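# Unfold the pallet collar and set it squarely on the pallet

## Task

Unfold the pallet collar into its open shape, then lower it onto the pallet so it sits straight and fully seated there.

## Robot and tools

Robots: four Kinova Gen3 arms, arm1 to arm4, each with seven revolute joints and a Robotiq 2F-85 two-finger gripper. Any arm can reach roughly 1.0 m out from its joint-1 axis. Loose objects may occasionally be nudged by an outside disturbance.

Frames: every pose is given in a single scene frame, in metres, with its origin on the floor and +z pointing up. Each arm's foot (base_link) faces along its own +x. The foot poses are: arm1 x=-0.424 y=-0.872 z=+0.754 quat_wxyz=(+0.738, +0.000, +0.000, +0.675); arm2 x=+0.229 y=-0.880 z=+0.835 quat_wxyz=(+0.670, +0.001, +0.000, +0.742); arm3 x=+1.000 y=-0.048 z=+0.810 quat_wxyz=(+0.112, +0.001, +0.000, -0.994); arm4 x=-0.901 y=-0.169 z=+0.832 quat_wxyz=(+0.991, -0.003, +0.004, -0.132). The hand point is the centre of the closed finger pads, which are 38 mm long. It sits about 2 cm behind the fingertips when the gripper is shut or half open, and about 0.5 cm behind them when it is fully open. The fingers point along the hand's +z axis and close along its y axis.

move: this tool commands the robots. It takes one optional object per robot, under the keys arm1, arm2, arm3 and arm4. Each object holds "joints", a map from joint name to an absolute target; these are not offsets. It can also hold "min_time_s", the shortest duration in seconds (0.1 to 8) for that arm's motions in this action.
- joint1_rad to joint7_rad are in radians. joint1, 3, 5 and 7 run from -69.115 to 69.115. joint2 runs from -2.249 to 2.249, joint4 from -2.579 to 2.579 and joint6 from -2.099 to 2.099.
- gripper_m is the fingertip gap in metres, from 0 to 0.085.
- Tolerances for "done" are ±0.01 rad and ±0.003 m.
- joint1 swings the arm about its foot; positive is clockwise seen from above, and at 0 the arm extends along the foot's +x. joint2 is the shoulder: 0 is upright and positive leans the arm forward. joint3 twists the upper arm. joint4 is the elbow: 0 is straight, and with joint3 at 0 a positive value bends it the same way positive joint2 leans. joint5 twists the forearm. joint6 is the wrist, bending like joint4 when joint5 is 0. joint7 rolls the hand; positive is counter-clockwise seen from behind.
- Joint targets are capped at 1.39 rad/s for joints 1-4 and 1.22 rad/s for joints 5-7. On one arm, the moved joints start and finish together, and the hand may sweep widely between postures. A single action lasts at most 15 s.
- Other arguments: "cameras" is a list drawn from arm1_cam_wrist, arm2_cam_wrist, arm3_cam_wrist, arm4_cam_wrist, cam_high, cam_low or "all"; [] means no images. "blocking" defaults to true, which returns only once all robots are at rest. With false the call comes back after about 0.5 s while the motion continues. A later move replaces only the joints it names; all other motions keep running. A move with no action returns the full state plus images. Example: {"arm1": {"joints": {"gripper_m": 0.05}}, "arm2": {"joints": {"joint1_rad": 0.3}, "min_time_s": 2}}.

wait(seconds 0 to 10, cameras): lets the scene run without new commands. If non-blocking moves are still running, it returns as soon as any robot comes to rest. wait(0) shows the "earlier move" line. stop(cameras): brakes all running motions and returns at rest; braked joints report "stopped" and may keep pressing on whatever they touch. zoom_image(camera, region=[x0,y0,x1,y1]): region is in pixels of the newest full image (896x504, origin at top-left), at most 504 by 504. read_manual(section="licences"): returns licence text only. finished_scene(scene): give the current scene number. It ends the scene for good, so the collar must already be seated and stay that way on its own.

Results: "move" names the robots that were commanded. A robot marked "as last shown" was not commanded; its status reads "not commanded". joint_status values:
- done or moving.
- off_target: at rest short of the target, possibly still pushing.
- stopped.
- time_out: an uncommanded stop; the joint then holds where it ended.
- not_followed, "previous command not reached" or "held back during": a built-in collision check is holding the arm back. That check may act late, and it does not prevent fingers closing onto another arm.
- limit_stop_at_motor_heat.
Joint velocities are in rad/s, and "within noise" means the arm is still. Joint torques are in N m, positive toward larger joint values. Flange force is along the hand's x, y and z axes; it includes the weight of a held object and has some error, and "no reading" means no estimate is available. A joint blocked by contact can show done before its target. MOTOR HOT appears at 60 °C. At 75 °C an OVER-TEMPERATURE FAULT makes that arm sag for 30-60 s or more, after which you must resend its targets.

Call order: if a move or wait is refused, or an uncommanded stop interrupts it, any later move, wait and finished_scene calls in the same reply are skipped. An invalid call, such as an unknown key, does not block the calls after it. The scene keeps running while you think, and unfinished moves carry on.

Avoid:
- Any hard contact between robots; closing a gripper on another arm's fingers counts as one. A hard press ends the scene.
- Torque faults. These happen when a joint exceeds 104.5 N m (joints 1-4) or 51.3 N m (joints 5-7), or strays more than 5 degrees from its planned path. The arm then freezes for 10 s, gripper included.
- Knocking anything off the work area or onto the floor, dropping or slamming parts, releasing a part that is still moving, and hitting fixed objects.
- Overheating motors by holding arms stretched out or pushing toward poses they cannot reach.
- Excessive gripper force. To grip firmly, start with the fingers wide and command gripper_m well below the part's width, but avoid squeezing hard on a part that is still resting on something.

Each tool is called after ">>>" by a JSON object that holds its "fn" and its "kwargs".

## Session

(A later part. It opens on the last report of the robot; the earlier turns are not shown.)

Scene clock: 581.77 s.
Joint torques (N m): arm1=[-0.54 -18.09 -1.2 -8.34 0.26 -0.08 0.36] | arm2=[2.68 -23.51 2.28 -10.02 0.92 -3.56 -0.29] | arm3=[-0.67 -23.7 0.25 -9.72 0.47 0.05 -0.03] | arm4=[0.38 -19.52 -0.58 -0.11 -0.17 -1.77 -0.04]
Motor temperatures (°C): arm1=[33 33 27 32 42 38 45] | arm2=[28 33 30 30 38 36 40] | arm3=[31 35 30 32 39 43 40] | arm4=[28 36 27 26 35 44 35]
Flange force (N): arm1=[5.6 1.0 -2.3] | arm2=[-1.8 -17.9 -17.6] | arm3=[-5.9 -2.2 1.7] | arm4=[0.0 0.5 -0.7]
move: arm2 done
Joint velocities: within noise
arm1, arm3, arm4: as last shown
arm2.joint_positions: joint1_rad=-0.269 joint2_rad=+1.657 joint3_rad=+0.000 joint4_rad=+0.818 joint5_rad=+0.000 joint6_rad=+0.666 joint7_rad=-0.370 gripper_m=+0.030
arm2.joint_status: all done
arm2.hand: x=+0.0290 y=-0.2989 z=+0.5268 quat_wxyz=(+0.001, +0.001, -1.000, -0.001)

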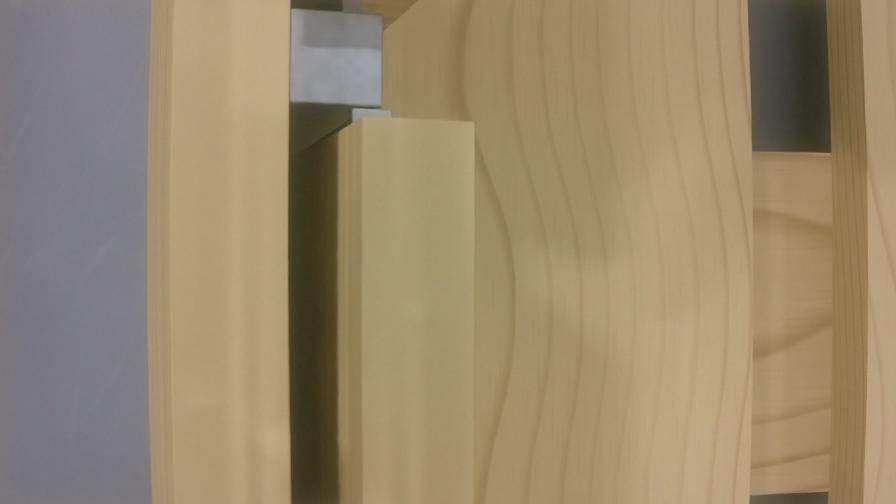

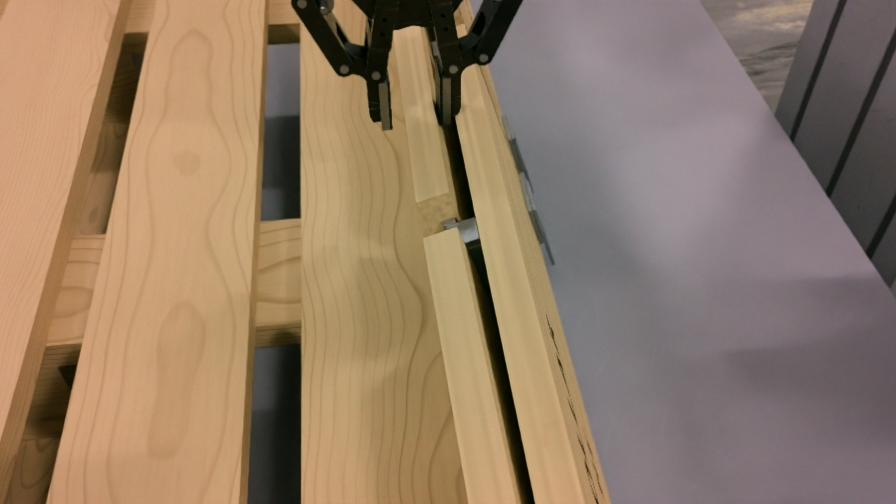

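>>> {"fn": "move", "kwargs": {"arm2": {"joints":{"joint1_rad":-0.270,"joint2_rad":1.6876,"joint4_rad":0.7905,"joint6_rad":0.6635,"joint7_rad":-0.371},"min_time_s":2}, "cameras": ["arm2_cam_wrist","arm4_cam_wrist"]}}

>>> {"fn": "zoom_image", "kwargs": {"camera": "arm4_cam_wrist", "region": [350, 20, 550, 220]}}

Scene clock: 599.00 s.
Joint torques (N m): arm1=[-0.59 -18.12 -1.15 -8.36 0.27 -0.09 0.41] | arm2=[-2.24 38.69 -2.58 -4.58 -0.1 -17.46 -0.77] | arm3=[-0.65 -23.68 0.31 -9.69 0.49 0.01 -0.02] | arm4=[0.37 -19.53 -0.58 -0.14 -0.19 -1.8 -0.05]
Motor temperatures (°C): arm1=[33 33 27 32 42 38 45] | arm2=[28 33 30 30 38 37 40] | arm3=[31 35 30 32 39 43 40] | arm4=[28 36 27 26 35 44 35]
Flange force (N): arm1=[5.6 1.0 -2.3] | arm2=[-20.1 -44.2 -157.5] | arm3=[-5.7 -2.1 1.5] | arm4=[0.0 0.6 -0.8]
move: arm2 done
Joint velocities: within noise
arm1, arm3, arm4: as last shown
arm2.joint_positions: joint1_rad=-0.270 joint2_rad=+1.687 joint3_rad=+0.000 joint4_rad=+0.791 joint5_rad=+0.000 joint6_rad=+0.664 joint7_rad=-0.371 gripper_m=+0.030
arm2.joint_status: all done
arm2.hand: x=+0.0289 y=-0.3006 z=+0.5140 quat_wxyz=(+0.001, +0.001, -1.000, -0.001)

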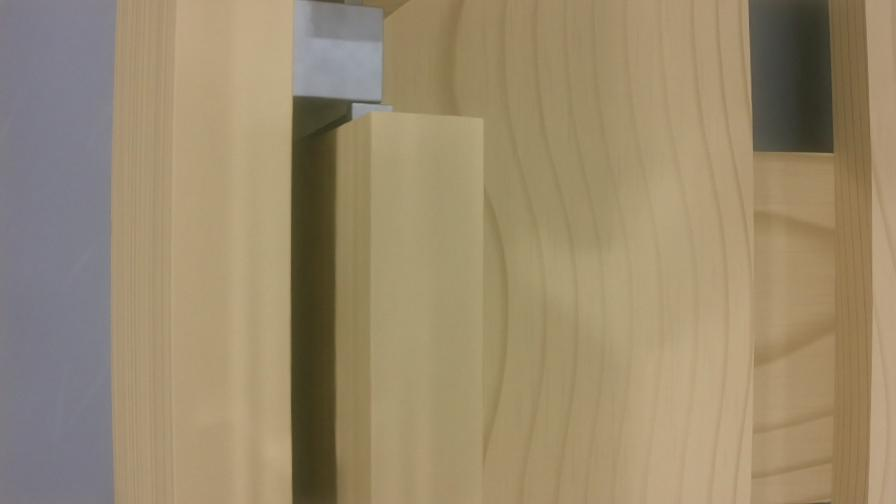

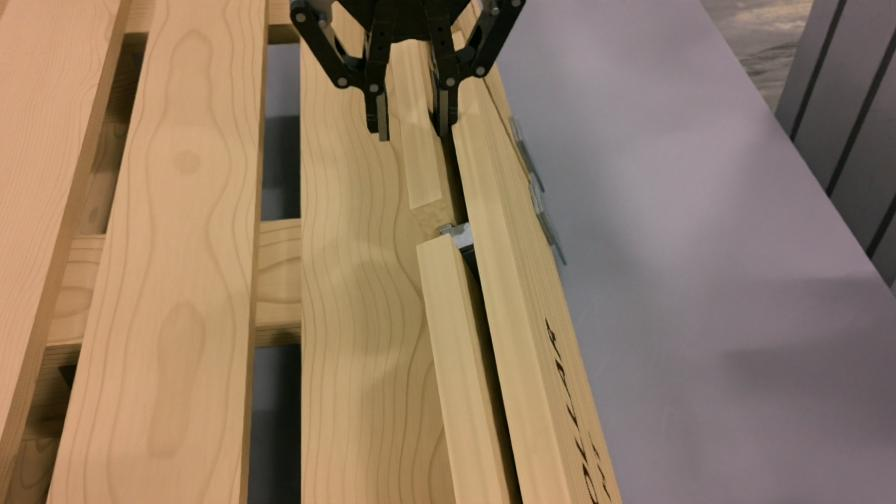

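Scaled by 2.520 from the camera's image (finer frame: 1280x720).

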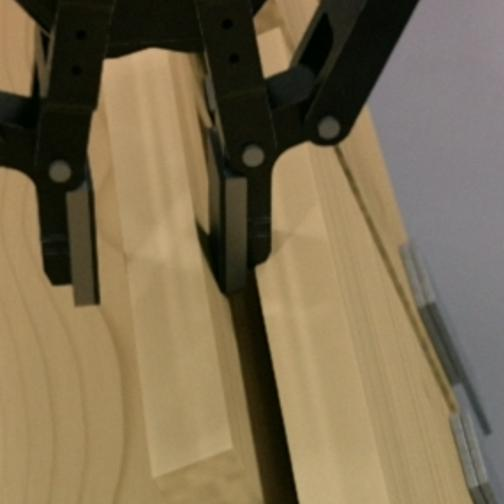

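>>> {"fn": "move", "kwargs": {"arm2": {"joints":{"joint1_rad":-0.2668,"joint2_rad":1.62,"joint4_rad":0.847,"joint6_rad":0.6746,"joint7_rad":-0.369},"min_time_s":1.5}, "arm3": {"joints":{"joint1_rad":-0.475,"joint2_rad":1.3097,"joint4_rad":1.7138,"joint6_rad":0.1181,"joint7_rad":0.871}}, "arm4": {"joints":{"joint1_rad":0.0733,"joint2_rad":1.371,"joint4_rad":1.956,"joint6_rad":-0.186,"joint7_rad":1.909}}, "cameras": ["arm1_cam_wrist","arm2_cam_wrist","arm3_cam_wrist","arm4_cam_wrist","cam_low"]}}

Scene clock: 657.67 s.
Joint torques (N m): arm1=[-0.55 -18.03 -1.19 -8.32 0.29 -0.08 0.37] | arm2=[0.54 -23.89 0.15 -6.4 0.17 -0.35 -0.34] | arm3=[-0.71 -20.31 0.36 -1.76 0.48 0.1 -0.01] | arm4=[0.36 -17.92 -0.5 1.89 -0.2 0.33 -0.04]
Motor temperatures (°C): arm1=[33 33 27 32 42 37 45] | arm2=[28 38 30 29 38 42 40] | arm3=[31 35 30 32 39 42 40] | arm4=[28 36 27 25 35 44 35]
Flange force (N): arm1=[5.5 1.0 -2.4] | arm2=[-1.8 -6.9 -7.0] | arm3=[1.6 -2.5 -2.5] | arm4=[0.4 0.1 -0.6]
move: arm2 done; arm3 done; arm4 done
Joint velocities: within noise
arm1: as last shown
arm2.joint_positions: joint1_rad=-0.267 joint2_rad=+1.620 joint3_rad=+0.000 joint4_rad=+0.847 joint5_rad=+0.000 joint6_rad=+0.675 joint7_rad=-0.369 gripper_m=+0.030
arm2.joint_status: all done
arm2.hand: x=+0.0291 y=-0.2957 z=+0.5440 quat_wxyz=(+0.001, +0.000, -1.000, -0.001)
arm3.joint_positions: joint1_rad=-0.475 joint2_rad=+1.310 joint3_rad=+0.000 joint4_rad=+1.714 joint5_rad=+0.000 joint6_rad=+0.118 joint7_rad=+0.871 gripper_m=+0.085
arm3.joint_status: all done
arm3.hand: x=+0.6454 y=-0.3149 z=+0.5792 quat_wxyz=(+0.000, -1.000, +0.000, -0.001)
arm4.joint_positions: joint1_rad=+0.073 joint2_rad=+1.371 joint3_rad=+0.000 joint4_rad=+1.956 joint5_rad=+0.000 joint6_rad=-0.186 joint7_rad=+1.909 gripper_m=+0.085
arm4.joint_status: all done
arm4.hand: x=-0.5775 y=-0.3115 z=+0.5781 quat_wxyz=(+0.004, +0.000, -1.000, +0.002)

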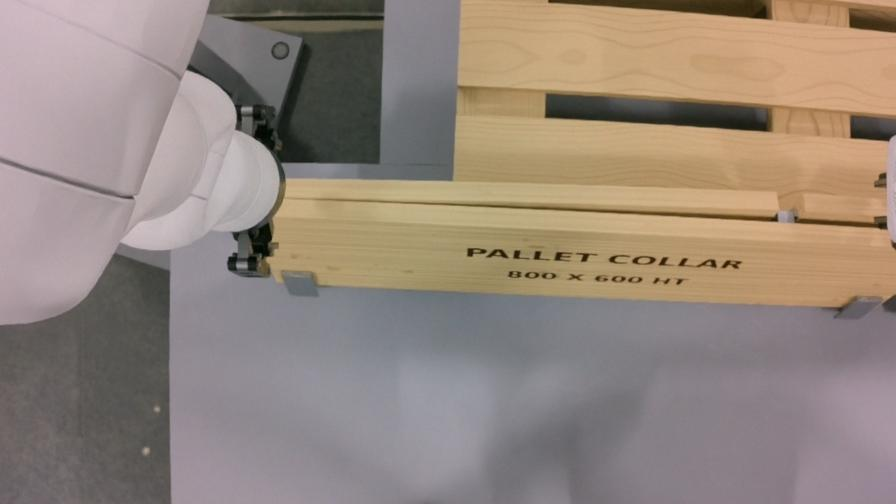

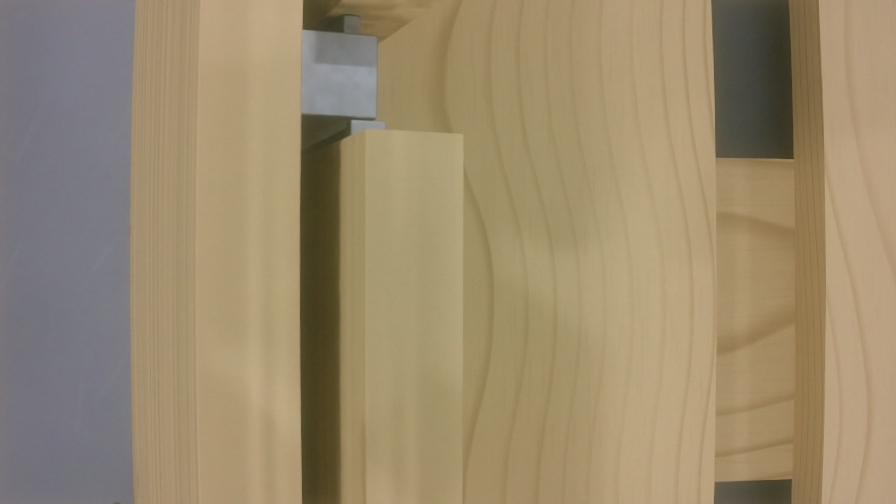

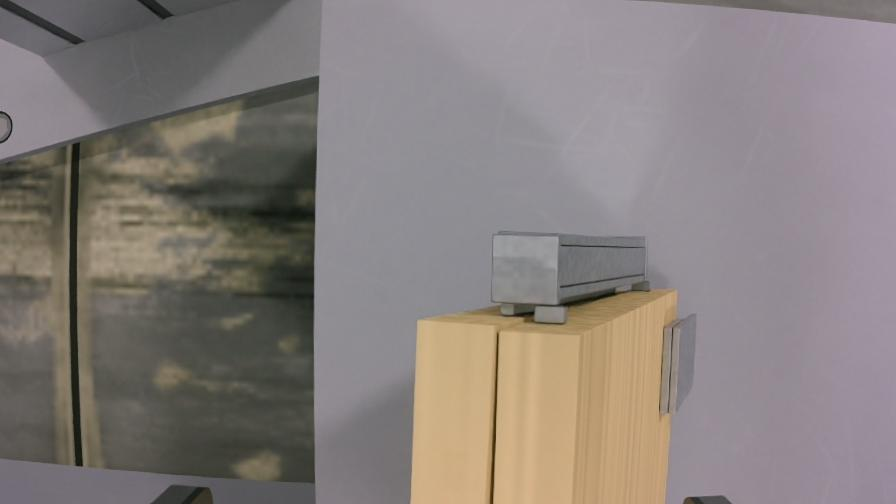

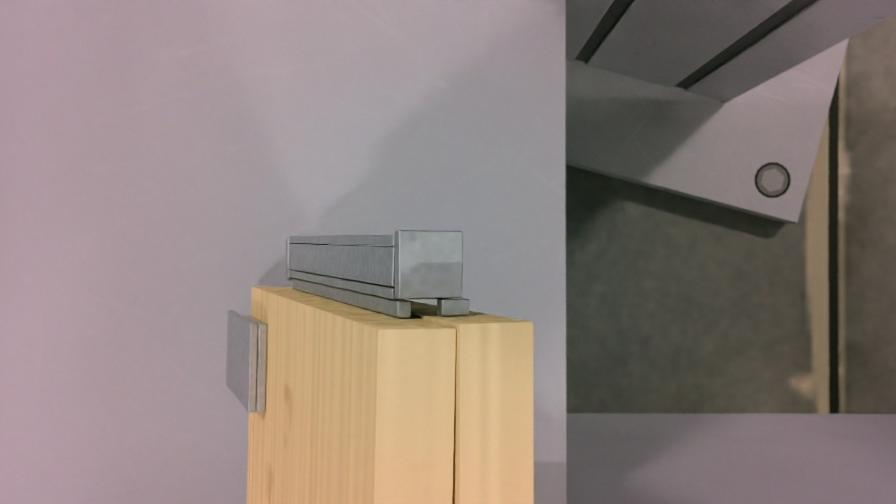

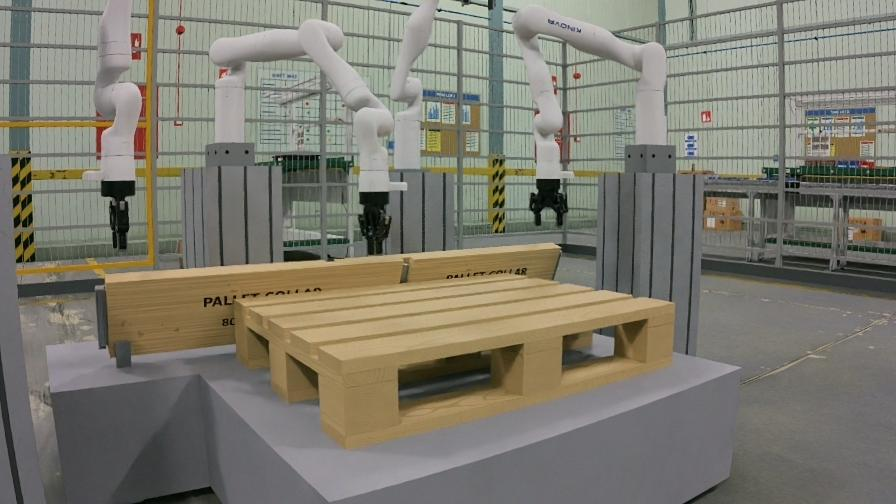

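>>> {"fn": "move", "kwargs": {"arm3": {"joints":{"joint1_rad":-0.4955,"joint2_rad":1.5366,"joint4_rad":1.5085,"joint6_rad":0.0965,"joint7_rad":0.85}}, "arm4": {"joints":{"joint2_rad":1.6022,"joint4_rad":1.7517,"joint6_rad":-0.2123}}}}

>>> {"fn": "move", "kwargs": {"arm3": {"joints":{"gripper_m":0.034}}, "arm4": {"joints":{"gripper_m":0.034}}, "cameras": ["arm2_cam_wrist","arm3_cam_wrist","arm4_cam_wrist"]}}

Scene clock: 686.73 s.
Joint torques (N m): arm1=[-0.53 -18.04 -1.25 -8.27 0.27 -0.14 0.38] | arm2=[0.64 -23.88 0.2 -6.45 0.18 -0.29 -0.35] | arm3=[-0.67 -20.8 0.37 -1.55 0.49 0.14 -0.04] | arm4=[0.39 -18.01 -0.54 2.13 -0.2 0.34 -0.03]
Motor temperatures (°C): arm1=[33 33 27 32 42 37 45] | arm2=[28 37 30 29 38 41 40] | arm3=[31 34 30 32 39 42 40] | arm4=[28 35 27 25 35 44 35]
Flange force (N): arm1=[5.9 1.0 -2.9] | arm2=[-1.8 -7.6 -7.2] | arm3=[1.6 -2.5 -3.0] | arm4=[0.4 0.1 -0.8]
move: arm3 done; arm4 done
Joint velocities: within noise
arm1, arm2: as last shown
arm3.joint_positions: joint1_rad=-0.495 joint2_rad=+1.537 joint3_rad=+0.000 joint4_rad=+1.509 joint5_rad=+0.000 joint6_rad=+0.097 joint7_rad=+0.850 gripper_m=+0.085
arm3.joint_status: all done
arm3.hand: x=+0.6457 y=-0.3270 z=+0.4843 quat_wxyz=(+0.000, -1.000, +0.000, -0.001)
arm4.joint_positions: joint1_rad=+0.073 joint2_rad=+1.602 joint3_rad=+0.000 joint4_rad=+1.752 joint5_rad=+0.000 joint6_rad=-0.212 joint7_rad=+1.909 gripper_m=+0.085
arm4.joint_status: all done
arm4.hand: x=-0.5787 y=-0.3118 z=+0.4831 quat_wxyz=(+0.005, +0.000, -1.000, +0.002)
pictures: none

Scene clock: 687.60 s.
Joint torques (N m): arm1=[-0.61 -18.03 -1.24 -8.38 0.29 -0.09 0.41] | arm2=[0.63 -23.95 0.19 -6.32 0.19 -0.27 -0.33] | arm3=[10.98 10.48 18.85 4.36 1.15 3.65 -0.43] | arm4=[-6.04 0.33 -15.77 -5.29 1.95 -0.52 0.13]
Motor temperatures (°C): arm1=[33 33 27 32 42 37 45] | arm2=[28 37 30 29 38 41 40] | arm3=[31 34 30 32 39 42 40] | arm4=[28 35 27 25 35 44 35]
Flange force (N): arm1=[5.2 1.0 -2.1] | arm2=[-1.6 -6.8 -6.7] | arm3=[16.6 17.3 -63.4] | arm4=[13.7 -13.3 -62.3]
move: arm3 off_target; arm4 off_target
Joint velocities: within noise
arm1, arm2: as last shown
arm3.joint_positions: joint1_rad=-0.496 joint2_rad=+1.536 joint3_rad=+0.000 joint4_rad=+1.508 joint5_rad=+0.000 joint6_rad=+0.097 joint7_rad=+0.850 gripper_m=+0.053
arm3.joint_status: gripper_m off_target (ended at +0.053, target +0.034)
arm3.hand: x=+0.6456 y=-0.3270 z=+0.4843 quat_wxyz=(+0.000, -1.000, +0.000, -0.001)
arm4.joint_positions: joint1_rad=+0.073 joint2_rad=+1.602 joint3_rad=+0.000 joint4_rad=+1.752 joint5_rad=+0.000 joint6_rad=-0.212 joint7_rad=+1.909 gripper_m=+0.054
arm4.joint_status: gripper_m off_target (ended at +0.054, target +0.034)
arm4.hand: x=-0.5788 y=-0.3118 z=+0.4831 quat_wxyz=(+0.005, +0.000, -1.000, +0.002)

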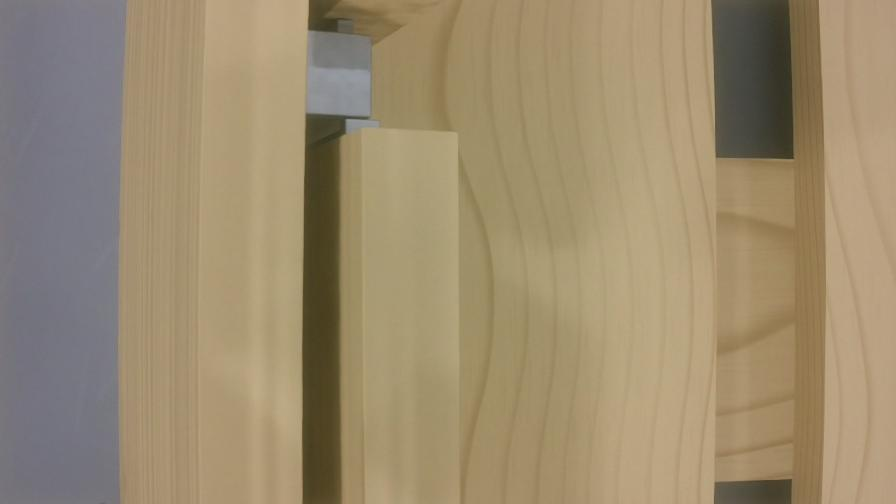

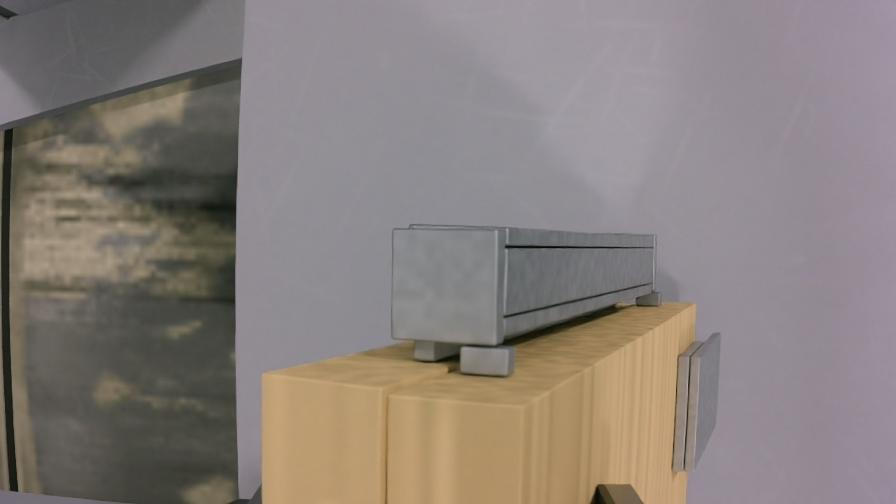

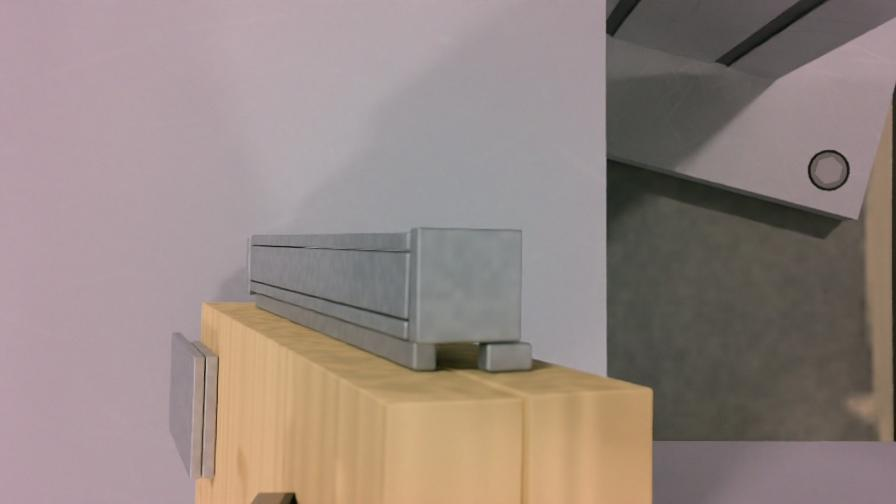

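>>> {"fn": "move", "kwargs": {"arm2": {"joints":{"joint1_rad":-0.2675,"joint2_rad":1.4824,"joint4_rad":0.985,"joint6_rad":0.6742}}, "arm3": {"joints":{"joint2_rad":1.4666,"joint4_rad":1.5719,"joint6_rad":0.1031},"min_time_s":2}, "arm4": {"joints":{"joint2_rad":1.5307,"joint4_rad":1.8225,"joint6_rad":-0.2116},"min_time_s":2}, "cameras": ["arm1_cam_wrist","arm2_cam_wrist","arm3_cam_wrist","arm4_cam_wrist","cam_low"]}}

Scene clock: 707.17 s.
Joint torques (N m): arm1=[-0.56 -18.1 -1.25 -8.37 0.28 -0.1 0.38] | arm2=[0.65 -23.76 0.17 -6.43 0.23 -0.29 -0.3] | arm3=[1.79 -23.2 3.37 11.16 -0.07 7.01 -0.77] | arm4=[-5.58 -18.23 -9.94 16.8 2.04 6.32 1.14]
Motor temperatures (°C): arm1=[33 33 27 32 42 37 45] | arm2=[28 37 30 29 38 40 40] | arm3=[31 34 30 32 39 42 40] | arm4=[28 35 27 25 35 44 35]
Flange force (N): arm1=[5.5 1.0 -2.3] | arm2=[-1.5 -6.9 -6.3] | arm3=[-13.5 14.2 31.2] | arm4=[-14.3 -20.9 33.8]
move: arm2 done; arm3 done; arm4 done
Joint velocities: within noise
arm1.joint_positions: joint1_rad=-0.089 joint2_rad=+0.407 joint3_rad=+0.000 joint4_rad=+0.718 joint5_rad=+0.000 joint6_rad=+2.017 joint7_rad=+4.713 gripper_m=+0.085
arm1.joint_status: not commanded
arm1.hand: x=-0.3985 y=-0.4217 z=+1.2489 quat_wxyz=(+0.000, +0.707, +0.707, +0.000)
arm2.joint_positions: joint1_rad=-0.267 joint2_rad=+1.482 joint3_rad=+0.000 joint4_rad=+0.985 joint5_rad=+0.000 joint6_rad=+0.674 joint7_rad=-0.369 gripper_m=+0.030
arm2.joint_status: all done
arm2.hand: x=+0.0293 y=-0.2971 z=+0.6018 quat_wxyz=(+0.001, +0.001, -1.000, -0.001)
arm3.joint_positions: joint1_rad=-0.495 joint2_rad=+1.467 joint3_rad=+0.000 joint4_rad=+1.572 joint5_rad=+0.000 joint6_rad=+0.103 joint7_rad=+0.850 gripper_m=+0.041
arm3.joint_status: all done
arm3.on_its_own: gripper_m moved -0.012 toward your old target +0.034
arm3.hand: x=+0.6456 y=-0.3269 z=+0.5138 quat_wxyz=(+0.000, -1.000, +0.000, -0.001)
arm4.joint_positions: joint1_rad=+0.073 joint2_rad=+1.531 joint3_rad=+0.000 joint4_rad=+1.823 joint5_rad=+0.000 joint6_rad=-0.212 joint7_rad=+1.909 gripper_m=+0.041
arm4.joint_status: all done
arm4.on_its_own: gripper_m moved -0.014 toward your old target +0.034
arm4.hand: x=-0.5784 y=-0.3118 z=+0.5131 quat_wxyz=(+0.005, +0.000, -1.000, +0.002)

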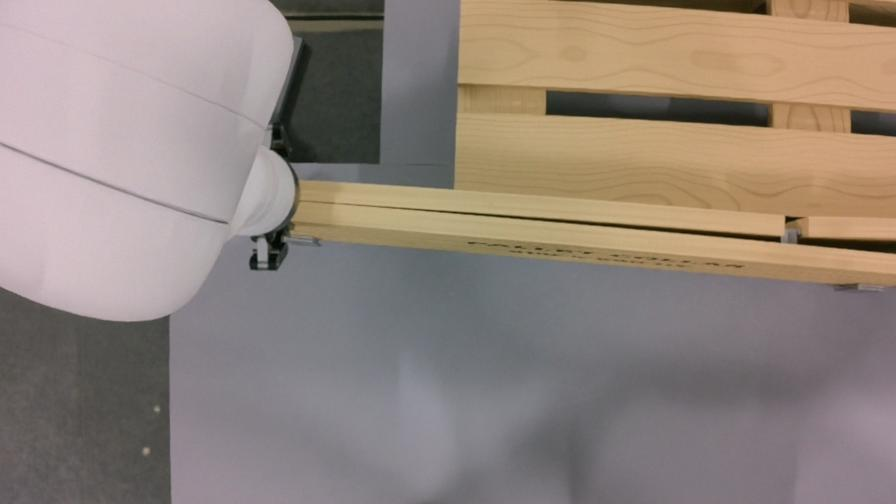

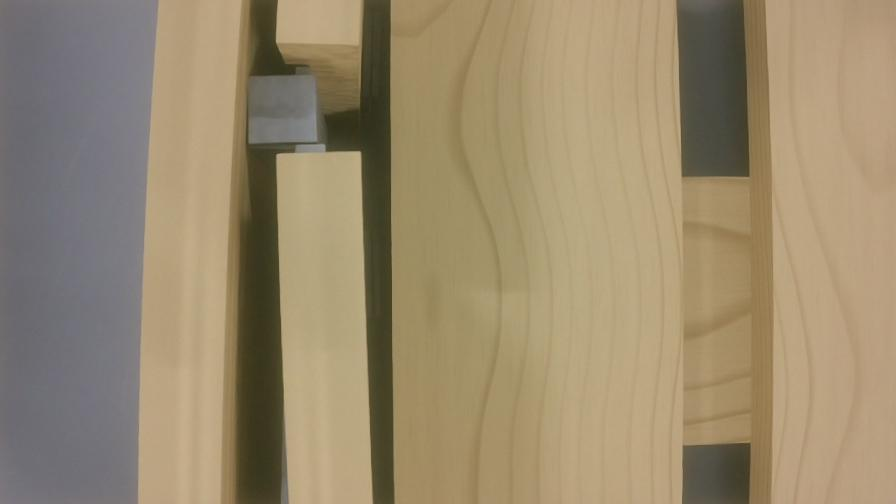

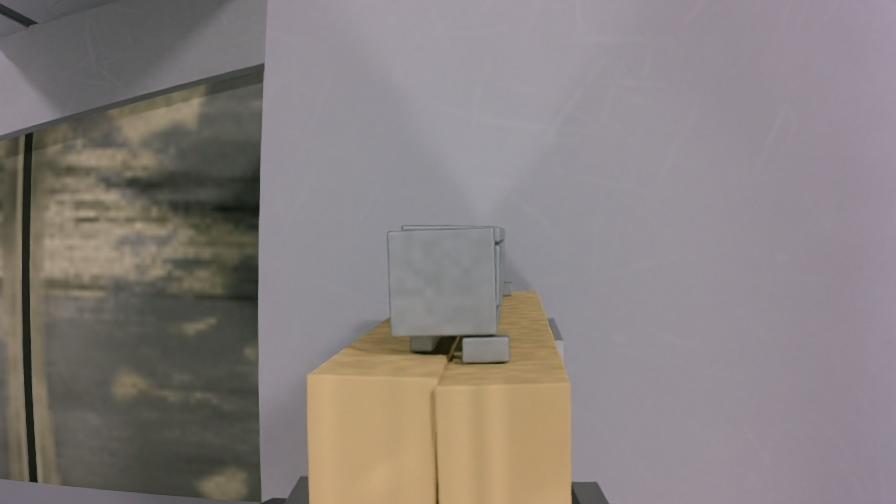

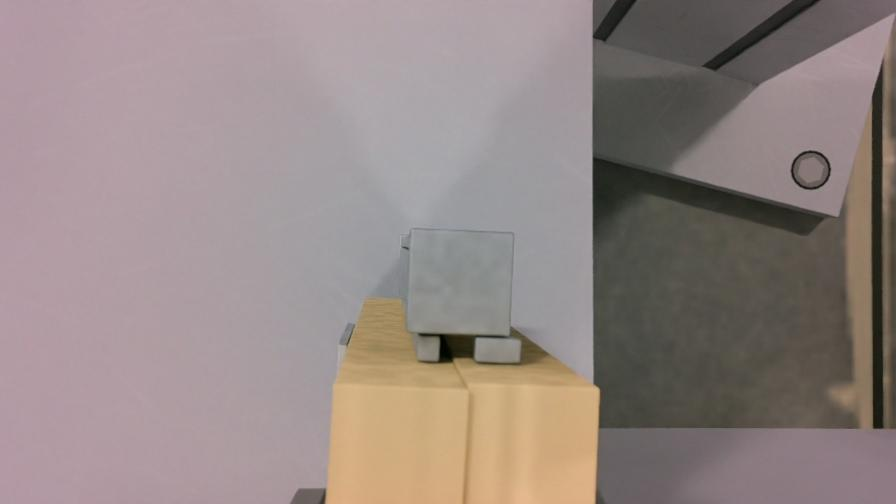

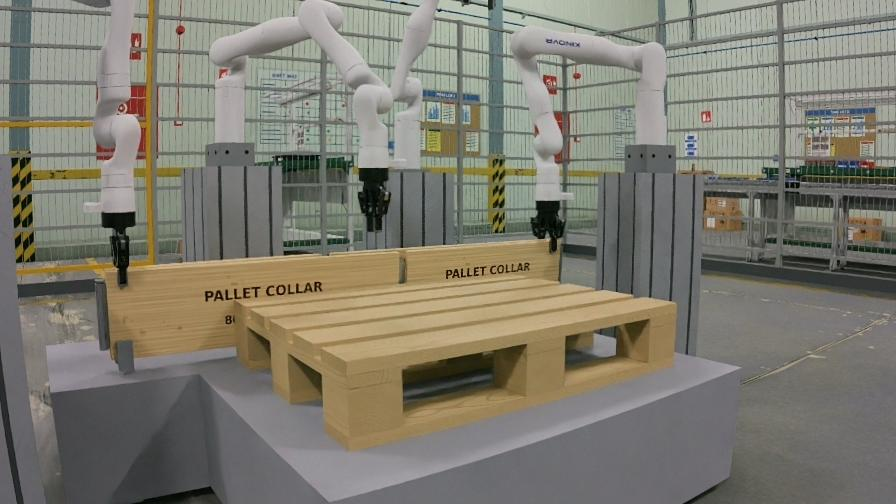

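>>> {"fn": "move", "kwargs": {"arm3": {"joints":{"joint1_rad":-0.491,"joint2_rad":1.467,"joint4_rad":1.564,"joint6_rad":0.1106,"joint7_rad":0.8545},"min_time_s":2}, "arm4": {"joints":{"joint1_rad":0.0704,"joint2_rad":1.5295,"joint4_rad":1.8151,"joint6_rad":-0.203,"joint7_rad":1.9064},"min_time_s":2}, "cameras": ["arm1_cam_wrist","arm2_cam_wrist"]}}

Scene clock: 727.77 s.
Joint torques (N m): arm1=[-0.51 -18.09 -1.21 -8.29 0.28 -0.12 0.4] | arm2=[0.56 -23.79 0.08 -6.46 0.15 -0.27 -0.32] | arm3=[11.26 -31.81 16.73 -3.58 0.65 -0.31 -0.78] | arm4=[-9.85 -27.96 -16.06 0.58 2.64 -1.06 1.21]
Motor temperatures (°C): arm1=[33 33 27 32 42 37 45] | arm2=[28 37 30 29 38 39 40] | arm3=[31 35 30 32 39 43 40] | arm4=[28 36 27 26 35 44 35]
Flange force (N): arm1=[5.9 0.9 -2.8] | arm2=[-1.7 -7.0 -6.3] | arm3=[19.6 14.7 19.2] | arm4=[12.8 -22.0 19.4]
move: arm3 done; arm4 done
Joint velocities: within noise
arm1, arm2: as last shown
arm3.joint_positions: joint1_rad=-0.491 joint2_rad=+1.467 joint3_rad=+0.000 joint4_rad=+1.564 joint5_rad=+0.000 joint6_rad=+0.111 joint7_rad=+0.854 gripper_m=+0.041
arm3.joint_status: all done
arm3.hand: x=+0.6426 y=-0.3269 z=+0.5139 quat_wxyz=(+0.000, -1.000, +0.000, -0.001)
arm4.joint_positions: joint1_rad=+0.070 joint2_rad=+1.530 joint3_rad=+0.000 joint4_rad=+1.815 joint5_rad=+0.000 joint6_rad=-0.203 joint7_rad=+1.906 gripper_m=+0.041
arm4.joint_status: all done
arm4.hand: x=-0.5755 y=-0.3117 z=+0.5130 quat_wxyz=(+0.005, +0.000, -1.000, +0.002)

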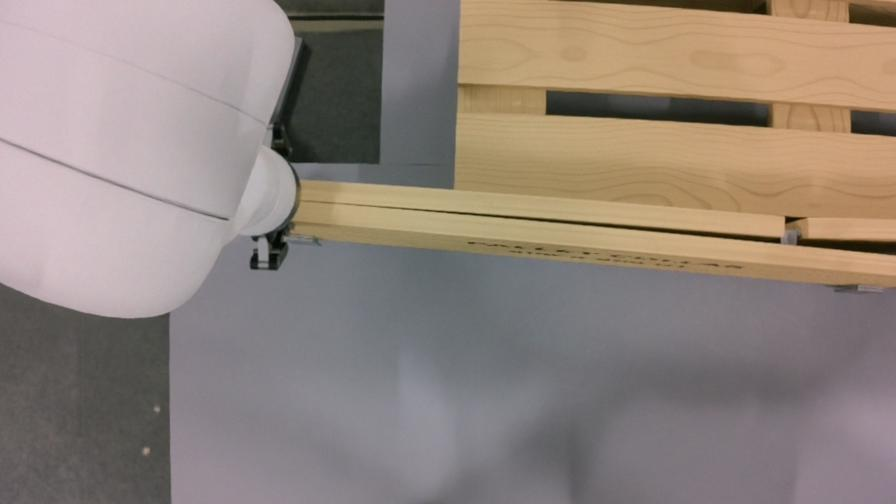

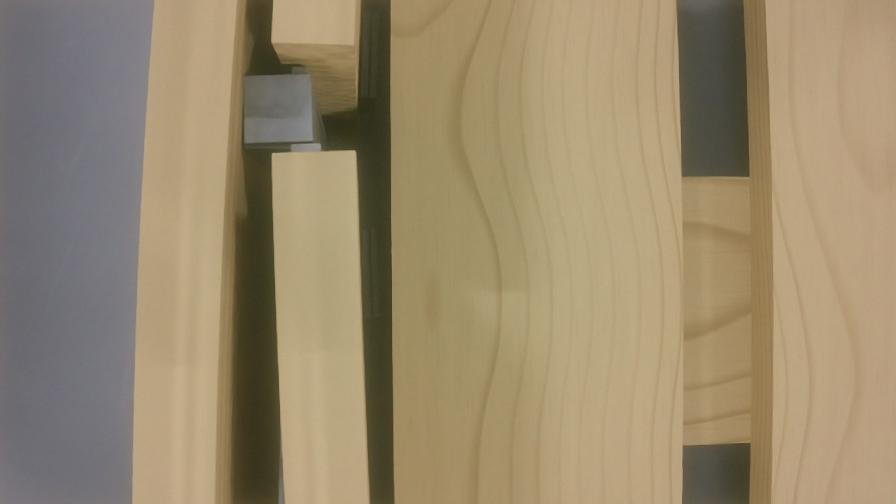

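>>> {"fn": "move", "kwargs": {"arm2": {"joints":{"joint1_rad":-0.2789,"joint2_rad":1.4536,"joint4_rad":1.078,"joint6_rad":0.61,"joint7_rad":-0.38}}}}

>>> {"fn": "move", "kwargs": {"arm2": {"joints":{"joint2_rad":1.6165,"joint4_rad":0.9248,"joint6_rad":0.6003},"min_time_s":2.5}, "cameras": ["arm2_cam_wrist","arm1_cam_wrist"]}}

Scene clock: 764.20 s.
Joint torques (N m): arm1=[-0.55 -18.09 -1.2 -8.37 0.28 -0.09 0.37] | arm2=[0.57 -23.25 0 -6.01 0.18 -0.28 -0.32] | arm3=[11.31 -31.78 16.79 -3.61 0.64 -0.33 -0.81] | arm4=[-9.92 -27.93 -16.11 0.54 2.61 -1.05 1.2]
Motor temperatures (°C): arm1=[33 33 27 32 42 37 45] | arm2=[28 37 30 29 38 39 40] | arm3=[31 37 31 32 38 43 40] | arm4=[28 38 27 26 35 44 35]
Flange force (N): arm1=[5.4 1.0 -2.2] | arm2=[-1.4 -6.3 -6.2] | arm3=[19.7 14.7 19.0] | arm4=[13.0 -22.1 19.2]
move: arm2 done
Joint velocities: within noise
arm1, arm3, arm4: as last shown
arm2.joint_positions: joint1_rad=-0.279 joint2_rad=+1.454 joint3_rad=+0.000 joint4_rad=+1.078 joint5_rad=+0.000 joint6_rad=+0.610 joint7_rad=-0.380 gripper_m=+0.030
arm2.joint_status: all done
arm2.hand: x=+0.0291 y=-0.3156 z=+0.6017 quat_wxyz=(+0.001, +0.001, -1.000, -0.001)
pictures: none

Scene clock: 767.10 s.
Joint torques (N m): arm1=[-0.53 -18.1 -1.21 -8.33 0.3 -0.12 0.35] | arm2=[-6.48 56.52 -7.93 2.6 -1.58 -13.95 -0.7] | arm3=[2.08 -42.74 6.52 1.13 0.65 3.36 -0.22] | arm4=[-5.81 -40.02 -10.28 2.04 1.72 -1.01 0.74]
Motor temperatures (°C): arm1=[33 33 27 32 42 37 45] | arm2=[28 37 30 29 38 39 40] | arm3=[31 37 31 32 38 43 40] | arm4=[28 38 27 26 35 44 35]
Flange force (N): arm1=[5.7 1.0 -2.6] | arm2=[-23.5 -31.9 -178.3] | arm3=[1.2 4.9 55.7] | arm4=[11.4 -11.7 51.6]
move: arm2 done
TORQUE WARNING: arm2's joint2_rad reached its warning level (56.7 N m). A warning alone does not stop the arm.
Joint velocities: within noise
arm1, arm3, arm4: as last shown
arm2.joint_positions: joint1_rad=-0.279 joint2_rad=+1.613 joint3_rad=+0.000 joint4_rad=+0.925 joint5_rad=+0.000 joint6_rad=+0.600 joint7_rad=-0.380 gripper_m=+0.030
arm2.joint_status: all done
arm2.hand: x=+0.0283 y=-0.3135 z=+0.5337 quat_wxyz=(+0.002, +0.001, -1.000, -0.003)
arm3.joint_positions: joint1_rad=-0.491 joint2_rad=+1.467 joint3_rad=+0.000 joint4_rad=+1.564 joint5_rad=+0.000 joint6_rad=+0.111 joint7_rad=+0.854 gripper_m=+0.040
arm4.hand: x=-0.5755 y=-0.3116 z=+0.5130 quat_wxyz=(+0.005, +0.000, -1.000, +0.002)
pictures: arm1_cam_wrist, arm2_cam_wrist

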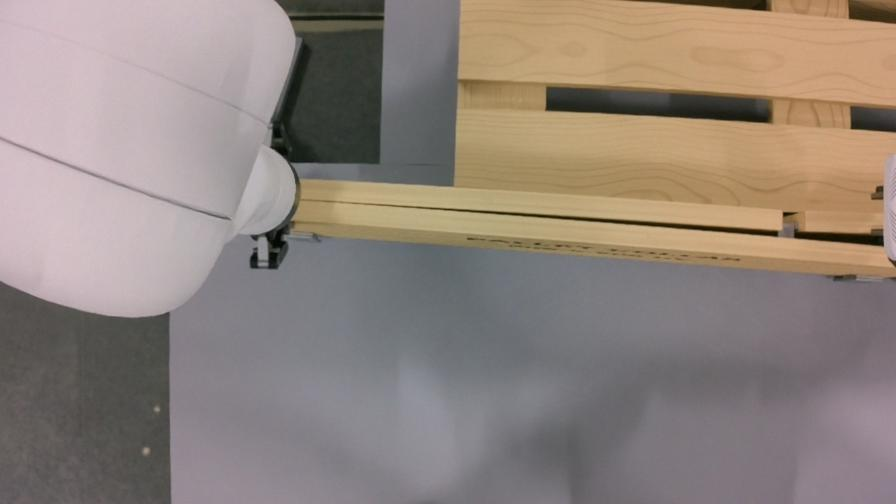

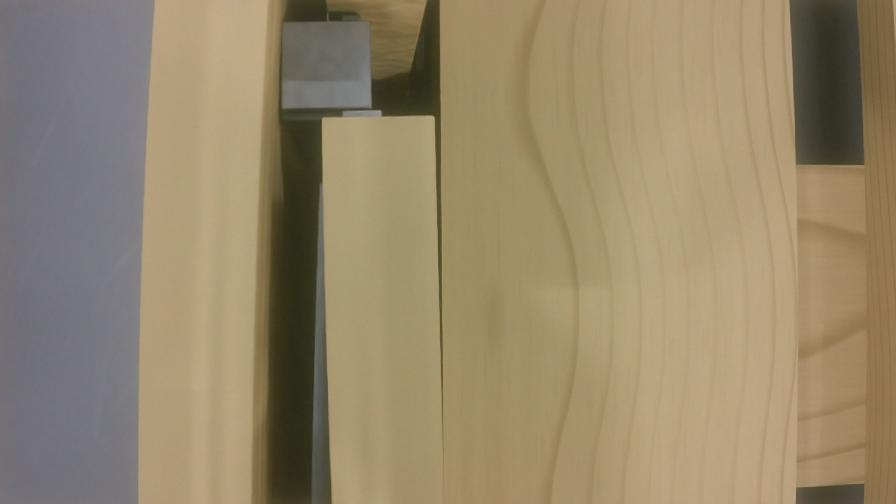

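>>> {"fn": "move", "kwargs": {"arm2": {"joints":{"joint2_rad":1.5896,"joint4_rad":0.9529,"joint6_rad":0.5991},"min_time_s":1}}}

>>> {"fn": "move", "kwargs": {"arm2": {"joints":{"joint1_rad":-0.2636,"joint2_rad":1.6375,"joint4_rad":0.805,"joint6_rad":0.6991,"joint7_rad":-0.3648},"min_time_s":2.5}, "cameras": ["arm2_cam_wrist","arm1_cam_wrist"]}}

Scene clock: 785.17 s.
Joint torques (N m): arm1=[-0.54 -18.05 -1.19 -8.32 0.29 -0.14 0.37] | arm2=[0.61 -23.41 0.17 -5.85 0.21 -0.27 -0.36] | arm3=[7.79 -34.13 11.79 -1.99 0.34 0.58 -0.8] | arm4=[-8.06 -32.7 -13.48 1.52 2.11 -0.76 0.88]
Motor temperatures (°C): arm1=[33 33 27 32 42 37 45] | arm2=[28 41 30 29 38 40 40] | arm3=[31 38 31 32 38 43 39] | arm4=[28 40 27 26 35 44 35]
Flange force (N): arm1=[5.6 1.0 -2.6] | arm2=[-1.4 -6.2 -6.6] | arm3=[12.0 10.9 28.2] | arm4=[12.1 -17.8 32.9]
move: arm2 done
TORQUE WARNING: arm2's joint2_rad reached its warning level (56.7 N m). A warning alone does not stop the arm.
Joint velocities: within noise
arm1, arm3: as last shown
arm2.joint_positions: joint1_rad=-0.279 joint2_rad=+1.590 joint3_rad=+0.000 joint4_rad=+0.953 joint5_rad=+0.000 joint6_rad=+0.599 joint7_rad=-0.380 gripper_m=+0.030
arm2.joint_status: all done
arm2.hand: x=+0.0290 y=-0.3154 z=+0.5427 quat_wxyz=(+0.001, +0.001, -1.000, -0.001)
arm4.joint_positions: joint1_rad=+0.070 joint2_rad=+1.529 joint3_rad=+0.000 joint4_rad=+1.815 joint5_rad=+0.000 joint6_rad=-0.203 joint7_rad=+1.906 gripper_m=+0.040
arm4.joint_status: not commanded
arm4.hand: x=-0.5754 y=-0.3117 z=+0.5131 quat_wxyz=(+0.005, +0.000, -1.000, +0.002)
pictures: none

Scene clock: 787.97 s.
Joint torques (N m): arm1=[-0.57 -18.09 -1.21 -8.36 0.24 -0.12 0.37] | arm2=[0.62 -24.04 0.23 -6.56 0.22 -0.24 -0.38] | arm3=[7.91 -34.25 11.93 -2.21 0.33 0.51 -0.87] | arm4=[-8.18 -32.7 -13.79 1.44 2.16 -0.79 0.89]
Motor temperatures (°C): arm1=[33 33 27 32 42 37 45] | arm2=[28 41 30 29 38 40 40] | arm3=[31 39 31 32 38 43 39] | arm4=[28 40 27 25 35 44 35]
Flange force (N): arm1=[5.5 1.0 -2.4] | arm2=[-2.0 -7.8 -7.2] | arm3=[12.5 10.7 28.0] | arm4=[12.3 -18.0 32.7]
move: arm2 done
Joint velocities: within noise
arm1, arm3: as last shown
arm2.joint_positions: joint1_rad=-0.264 joint2_rad=+1.637 joint3_rad=+0.000 joint4_rad=+0.805 joint5_rad=+0.000 joint6_rad=+0.699 joint7_rad=-0.365 gripper_m=+0.030
arm2.joint_status: all done
arm2.hand: x=+0.0290 y=-0.2899 z=+0.5416 quat_wxyz=(+0.001, +0.001, -1.000, -0.001)
arm4.joint_positions: joint1_rad=+0.070 joint2_rad=+1.530 joint3_rad=+0.000 joint4_rad=+1.815 joint5_rad=+0.000 joint6_rad=-0.203 joint7_rad=+1.906 gripper_m=+0.040
arm4.joint_status: not commanded
arm4.hand: x=-0.5755 y=-0.3117 z=+0.5130 quat_wxyz=(+0.005, +0.000, -1.000, +0.002)
pictures: arm1_cam_wrist, arm2_cam_wrist

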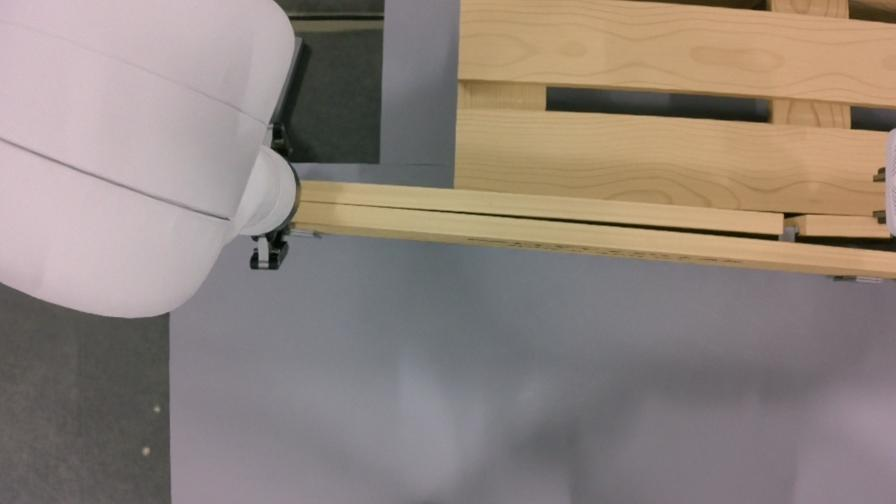

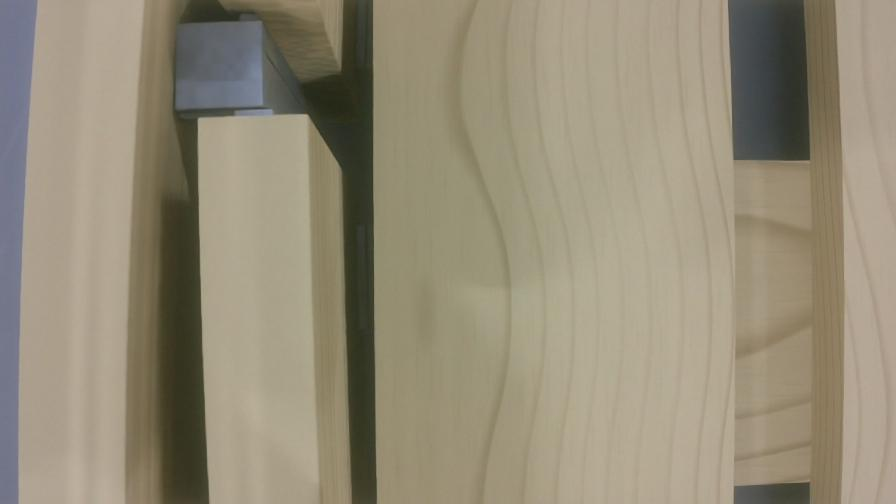

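>>> {"fn": "move", "kwargs": {"arm2": {"joints":{"joint1_rad":-0.2806,"joint2_rad":1.5401,"joint4_rad":1.0119,"joint6_rad":0.5896,"joint7_rad":-0.3819,"gripper_m":0.034}}}}

>>> {"fn": "move", "kwargs": {"arm2": {"joints":{"joint2_rad":1.5995,"joint4_rad":0.9529,"joint6_rad":0.5892},"min_time_s":2}, "cameras": ["arm2_cam_wrist"]}}

Scene clock: 844.10 s.
Joint torques (N m): arm1=[-0.49 -18.05 -1.22 -8.28 0.28 -0.11 0.41] | arm2=[0.58 -23.31 0.1 -5.82 0.24 -0.29 -0.33] | arm3=[7.91 -34.27 11.95 -2.2 0.34 0.5 -0.87] | arm4=[-8.25 -32.67 -13.76 1.47 2.15 -0.8 0.91]
Motor temperatures (°C): arm1=[33 33 27 32 42 37 45] | arm2=[28 38 30 29 37 39 40] | arm3=[31 41 31 32 38 42 39] | arm4=[29 40 28 25 35 44 35]
Flange force (N): arm1=[5.8 0.8 -2.7] | arm2=[-1.4 -6.1 -6.5] | arm3=[12.4 10.7 28.0] | arm4=[12.2 -18.2 32.7]
move: arm2 done
Joint velocities: within noise
arm1, arm3, arm4: as last shown
arm2.joint_positions: joint1_rad=-0.281 joint2_rad=+1.540 joint3_rad=+0.000 joint4_rad=+1.012 joint5_rad=+0.000 joint6_rad=+0.590 joint7_rad=-0.382 gripper_m=+0.034
arm2.joint_status: all done
arm2.hand: x=+0.0291 y=-0.3182 z=+0.5618 quat_wxyz=(+0.001, +0.001, -1.000, -0.001)
pictures: none

Scene clock: 846.40 s.
Joint torques (N m): arm1=[-0.53 -18.1 -1.19 -8.34 0.25 -0.09 0.38] | arm2=[-0.69 -15.53 -1.13 -5.3 -0.18 -1.84 -0.47] | arm3=[8.47 -34.48 13.1 -1.39 0.67 0.93 -0.54] | arm4=[-8.82 -32.74 -15.05 2.16 2.16 -0.5 0.74]
Motor temperatures (°C): arm1=[33 33 27 32 42 37 45] | arm2=[28 38 30 29 37 39 40] | arm3=[31 41 31 32 38 42 39] | arm4=[29 40 28 25 35 44 35]
Flange force (N): arm1=[5.6 1.0 -2.4] | arm2=[-4.9 -8.9 -24.2] | arm3=[12.5 13.1 30.3] | arm4=[12.1 -20.5 34.5]
move: arm2 done
Joint velocities: within noise
arm1, arm3, arm4: as last shown
arm2.joint_positions: joint1_rad=-0.281 joint2_rad=+1.599 joint3_rad=+0.000 joint4_rad=+0.953 joint5_rad=+0.000 joint6_rad=+0.589 joint7_rad=-0.382 gripper_m=+0.034
arm2.joint_status: all done
arm2.hand: x=+0.0290 y=-0.3182 z=+0.5368 quat_wxyz=(+0.001, +0.001, -1.000, -0.001)
arm3.hand: x=+0.6425 y=-0.3269 z=+0.5139 quat_wxyz=(+0.000, -1.000, +0.000, -0.001)

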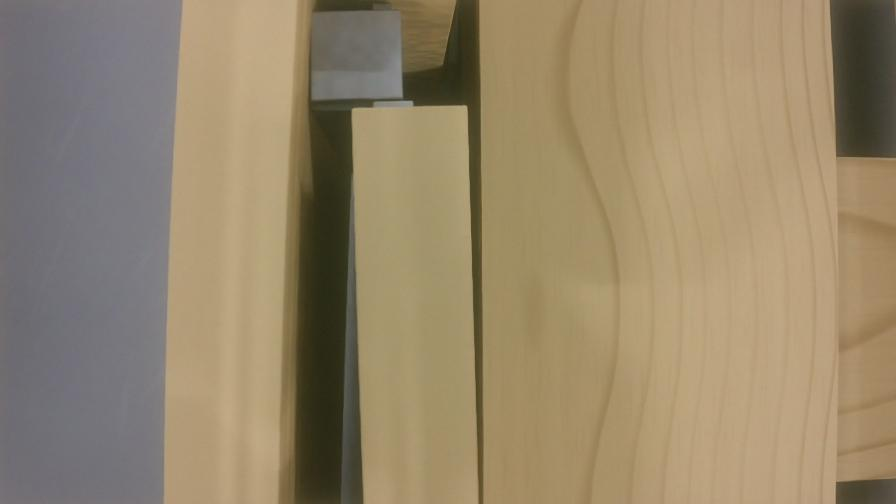

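>>> {"fn": "move", "kwargs": {"arm2": {"joints":{"joint1_rad":-0.2636,"joint2_rad":1.6448,"joint4_rad":0.7966,"joint6_rad":0.7002,"joint7_rad":-0.3648},"min_time_s":2.5}, "cameras": ["arm2_cam_wrist"]}}

Scene clock: 860.17 s.
Joint torques (N m): arm1=[-0.56 -18.05 -1.21 -8.32 0.28 -0.1 0.41] | arm2=[9.79 -47.44 9.78 -29.5 3.64 -13.74 -0.23] | arm3=[-0.86 -36.52 4.47 -7.29 2.38 -1.2 1.68] | arm4=[-0.63 -33.25 -6.15 -3.07 -0.32 -2.11 -1.11]
Motor temperatures (°C): arm1=[33 33 27 32 42 37 45] | arm2=[28 37 30 29 37 39 40] | arm3=[31 41 31 32 38 42 39] | arm4=[29 40 28 25 35 44 35]
Flange force (N): arm1=[5.5 1.0 -2.5] | arm2=[-1.2 -51.9 -9.2] | arm3=[12.4 -6.8 22.4] | arm4=[15.0 0.0 23.7]
move: arm2 done
Joint velocities: within noise
arm1.joint_positions: joint1_rad=-0.089 joint2_rad=+0.407 joint3_rad=+0.000 joint4_rad=+0.718 joint5_rad=+0.000 joint6_rad=+2.017 joint7_rad=+4.713 gripper_m=+0.085
arm1.joint_status: not commanded
arm1.hand: x=-0.3985 y=-0.4217 z=+1.2489 quat_wxyz=(+0.000, +0.707, +0.707, +0.000)
arm2.joint_positions: joint1_rad=-0.264 joint2_rad=+1.645 joint3_rad=+0.000 joint4_rad=+0.797 joint5_rad=+0.000 joint6_rad=+0.700 joint7_rad=-0.365 gripper_m=+0.034
arm2.joint_status: all done
arm2.hand: x=+0.0291 y=-0.2898 z=+0.5387 quat_wxyz=(+0.001, +0.001, -1.000, -0.001)
arm3.joint_positions: joint1_rad=-0.491 joint2_rad=+1.467 joint3_rad=+0.000 joint4_rad=+1.564 joint5_rad=+0.000 joint6_rad=+0.111 joint7_rad=+0.855 gripper_m=+0.040
arm3.joint_status: not commanded
arm3.hand: x=+0.6426 y=-0.3269 z=+0.5139 quat_wxyz=(+0.000, -1.000, +0.000, -0.001)
arm4: as last shown
arm4.hand: x=-0.5755 y=-0.3116 z=+0.5130 quat_wxyz=(+0.005, +0.000, -1.000, +0.002)

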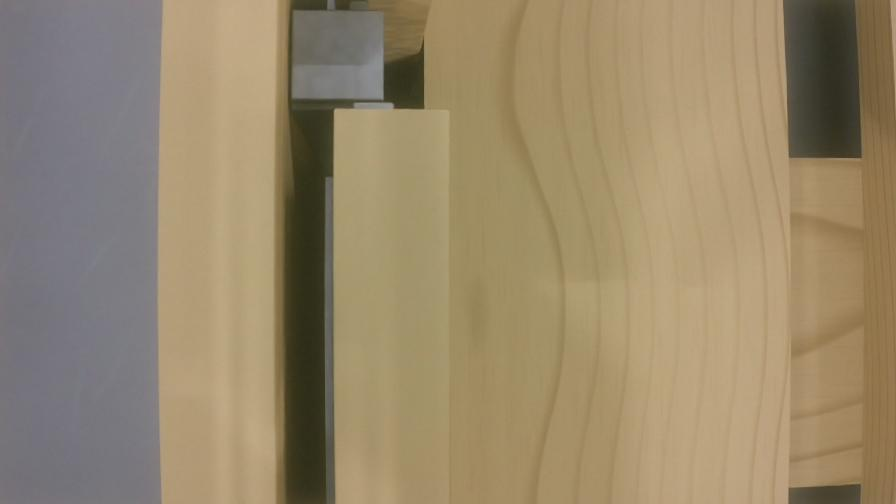

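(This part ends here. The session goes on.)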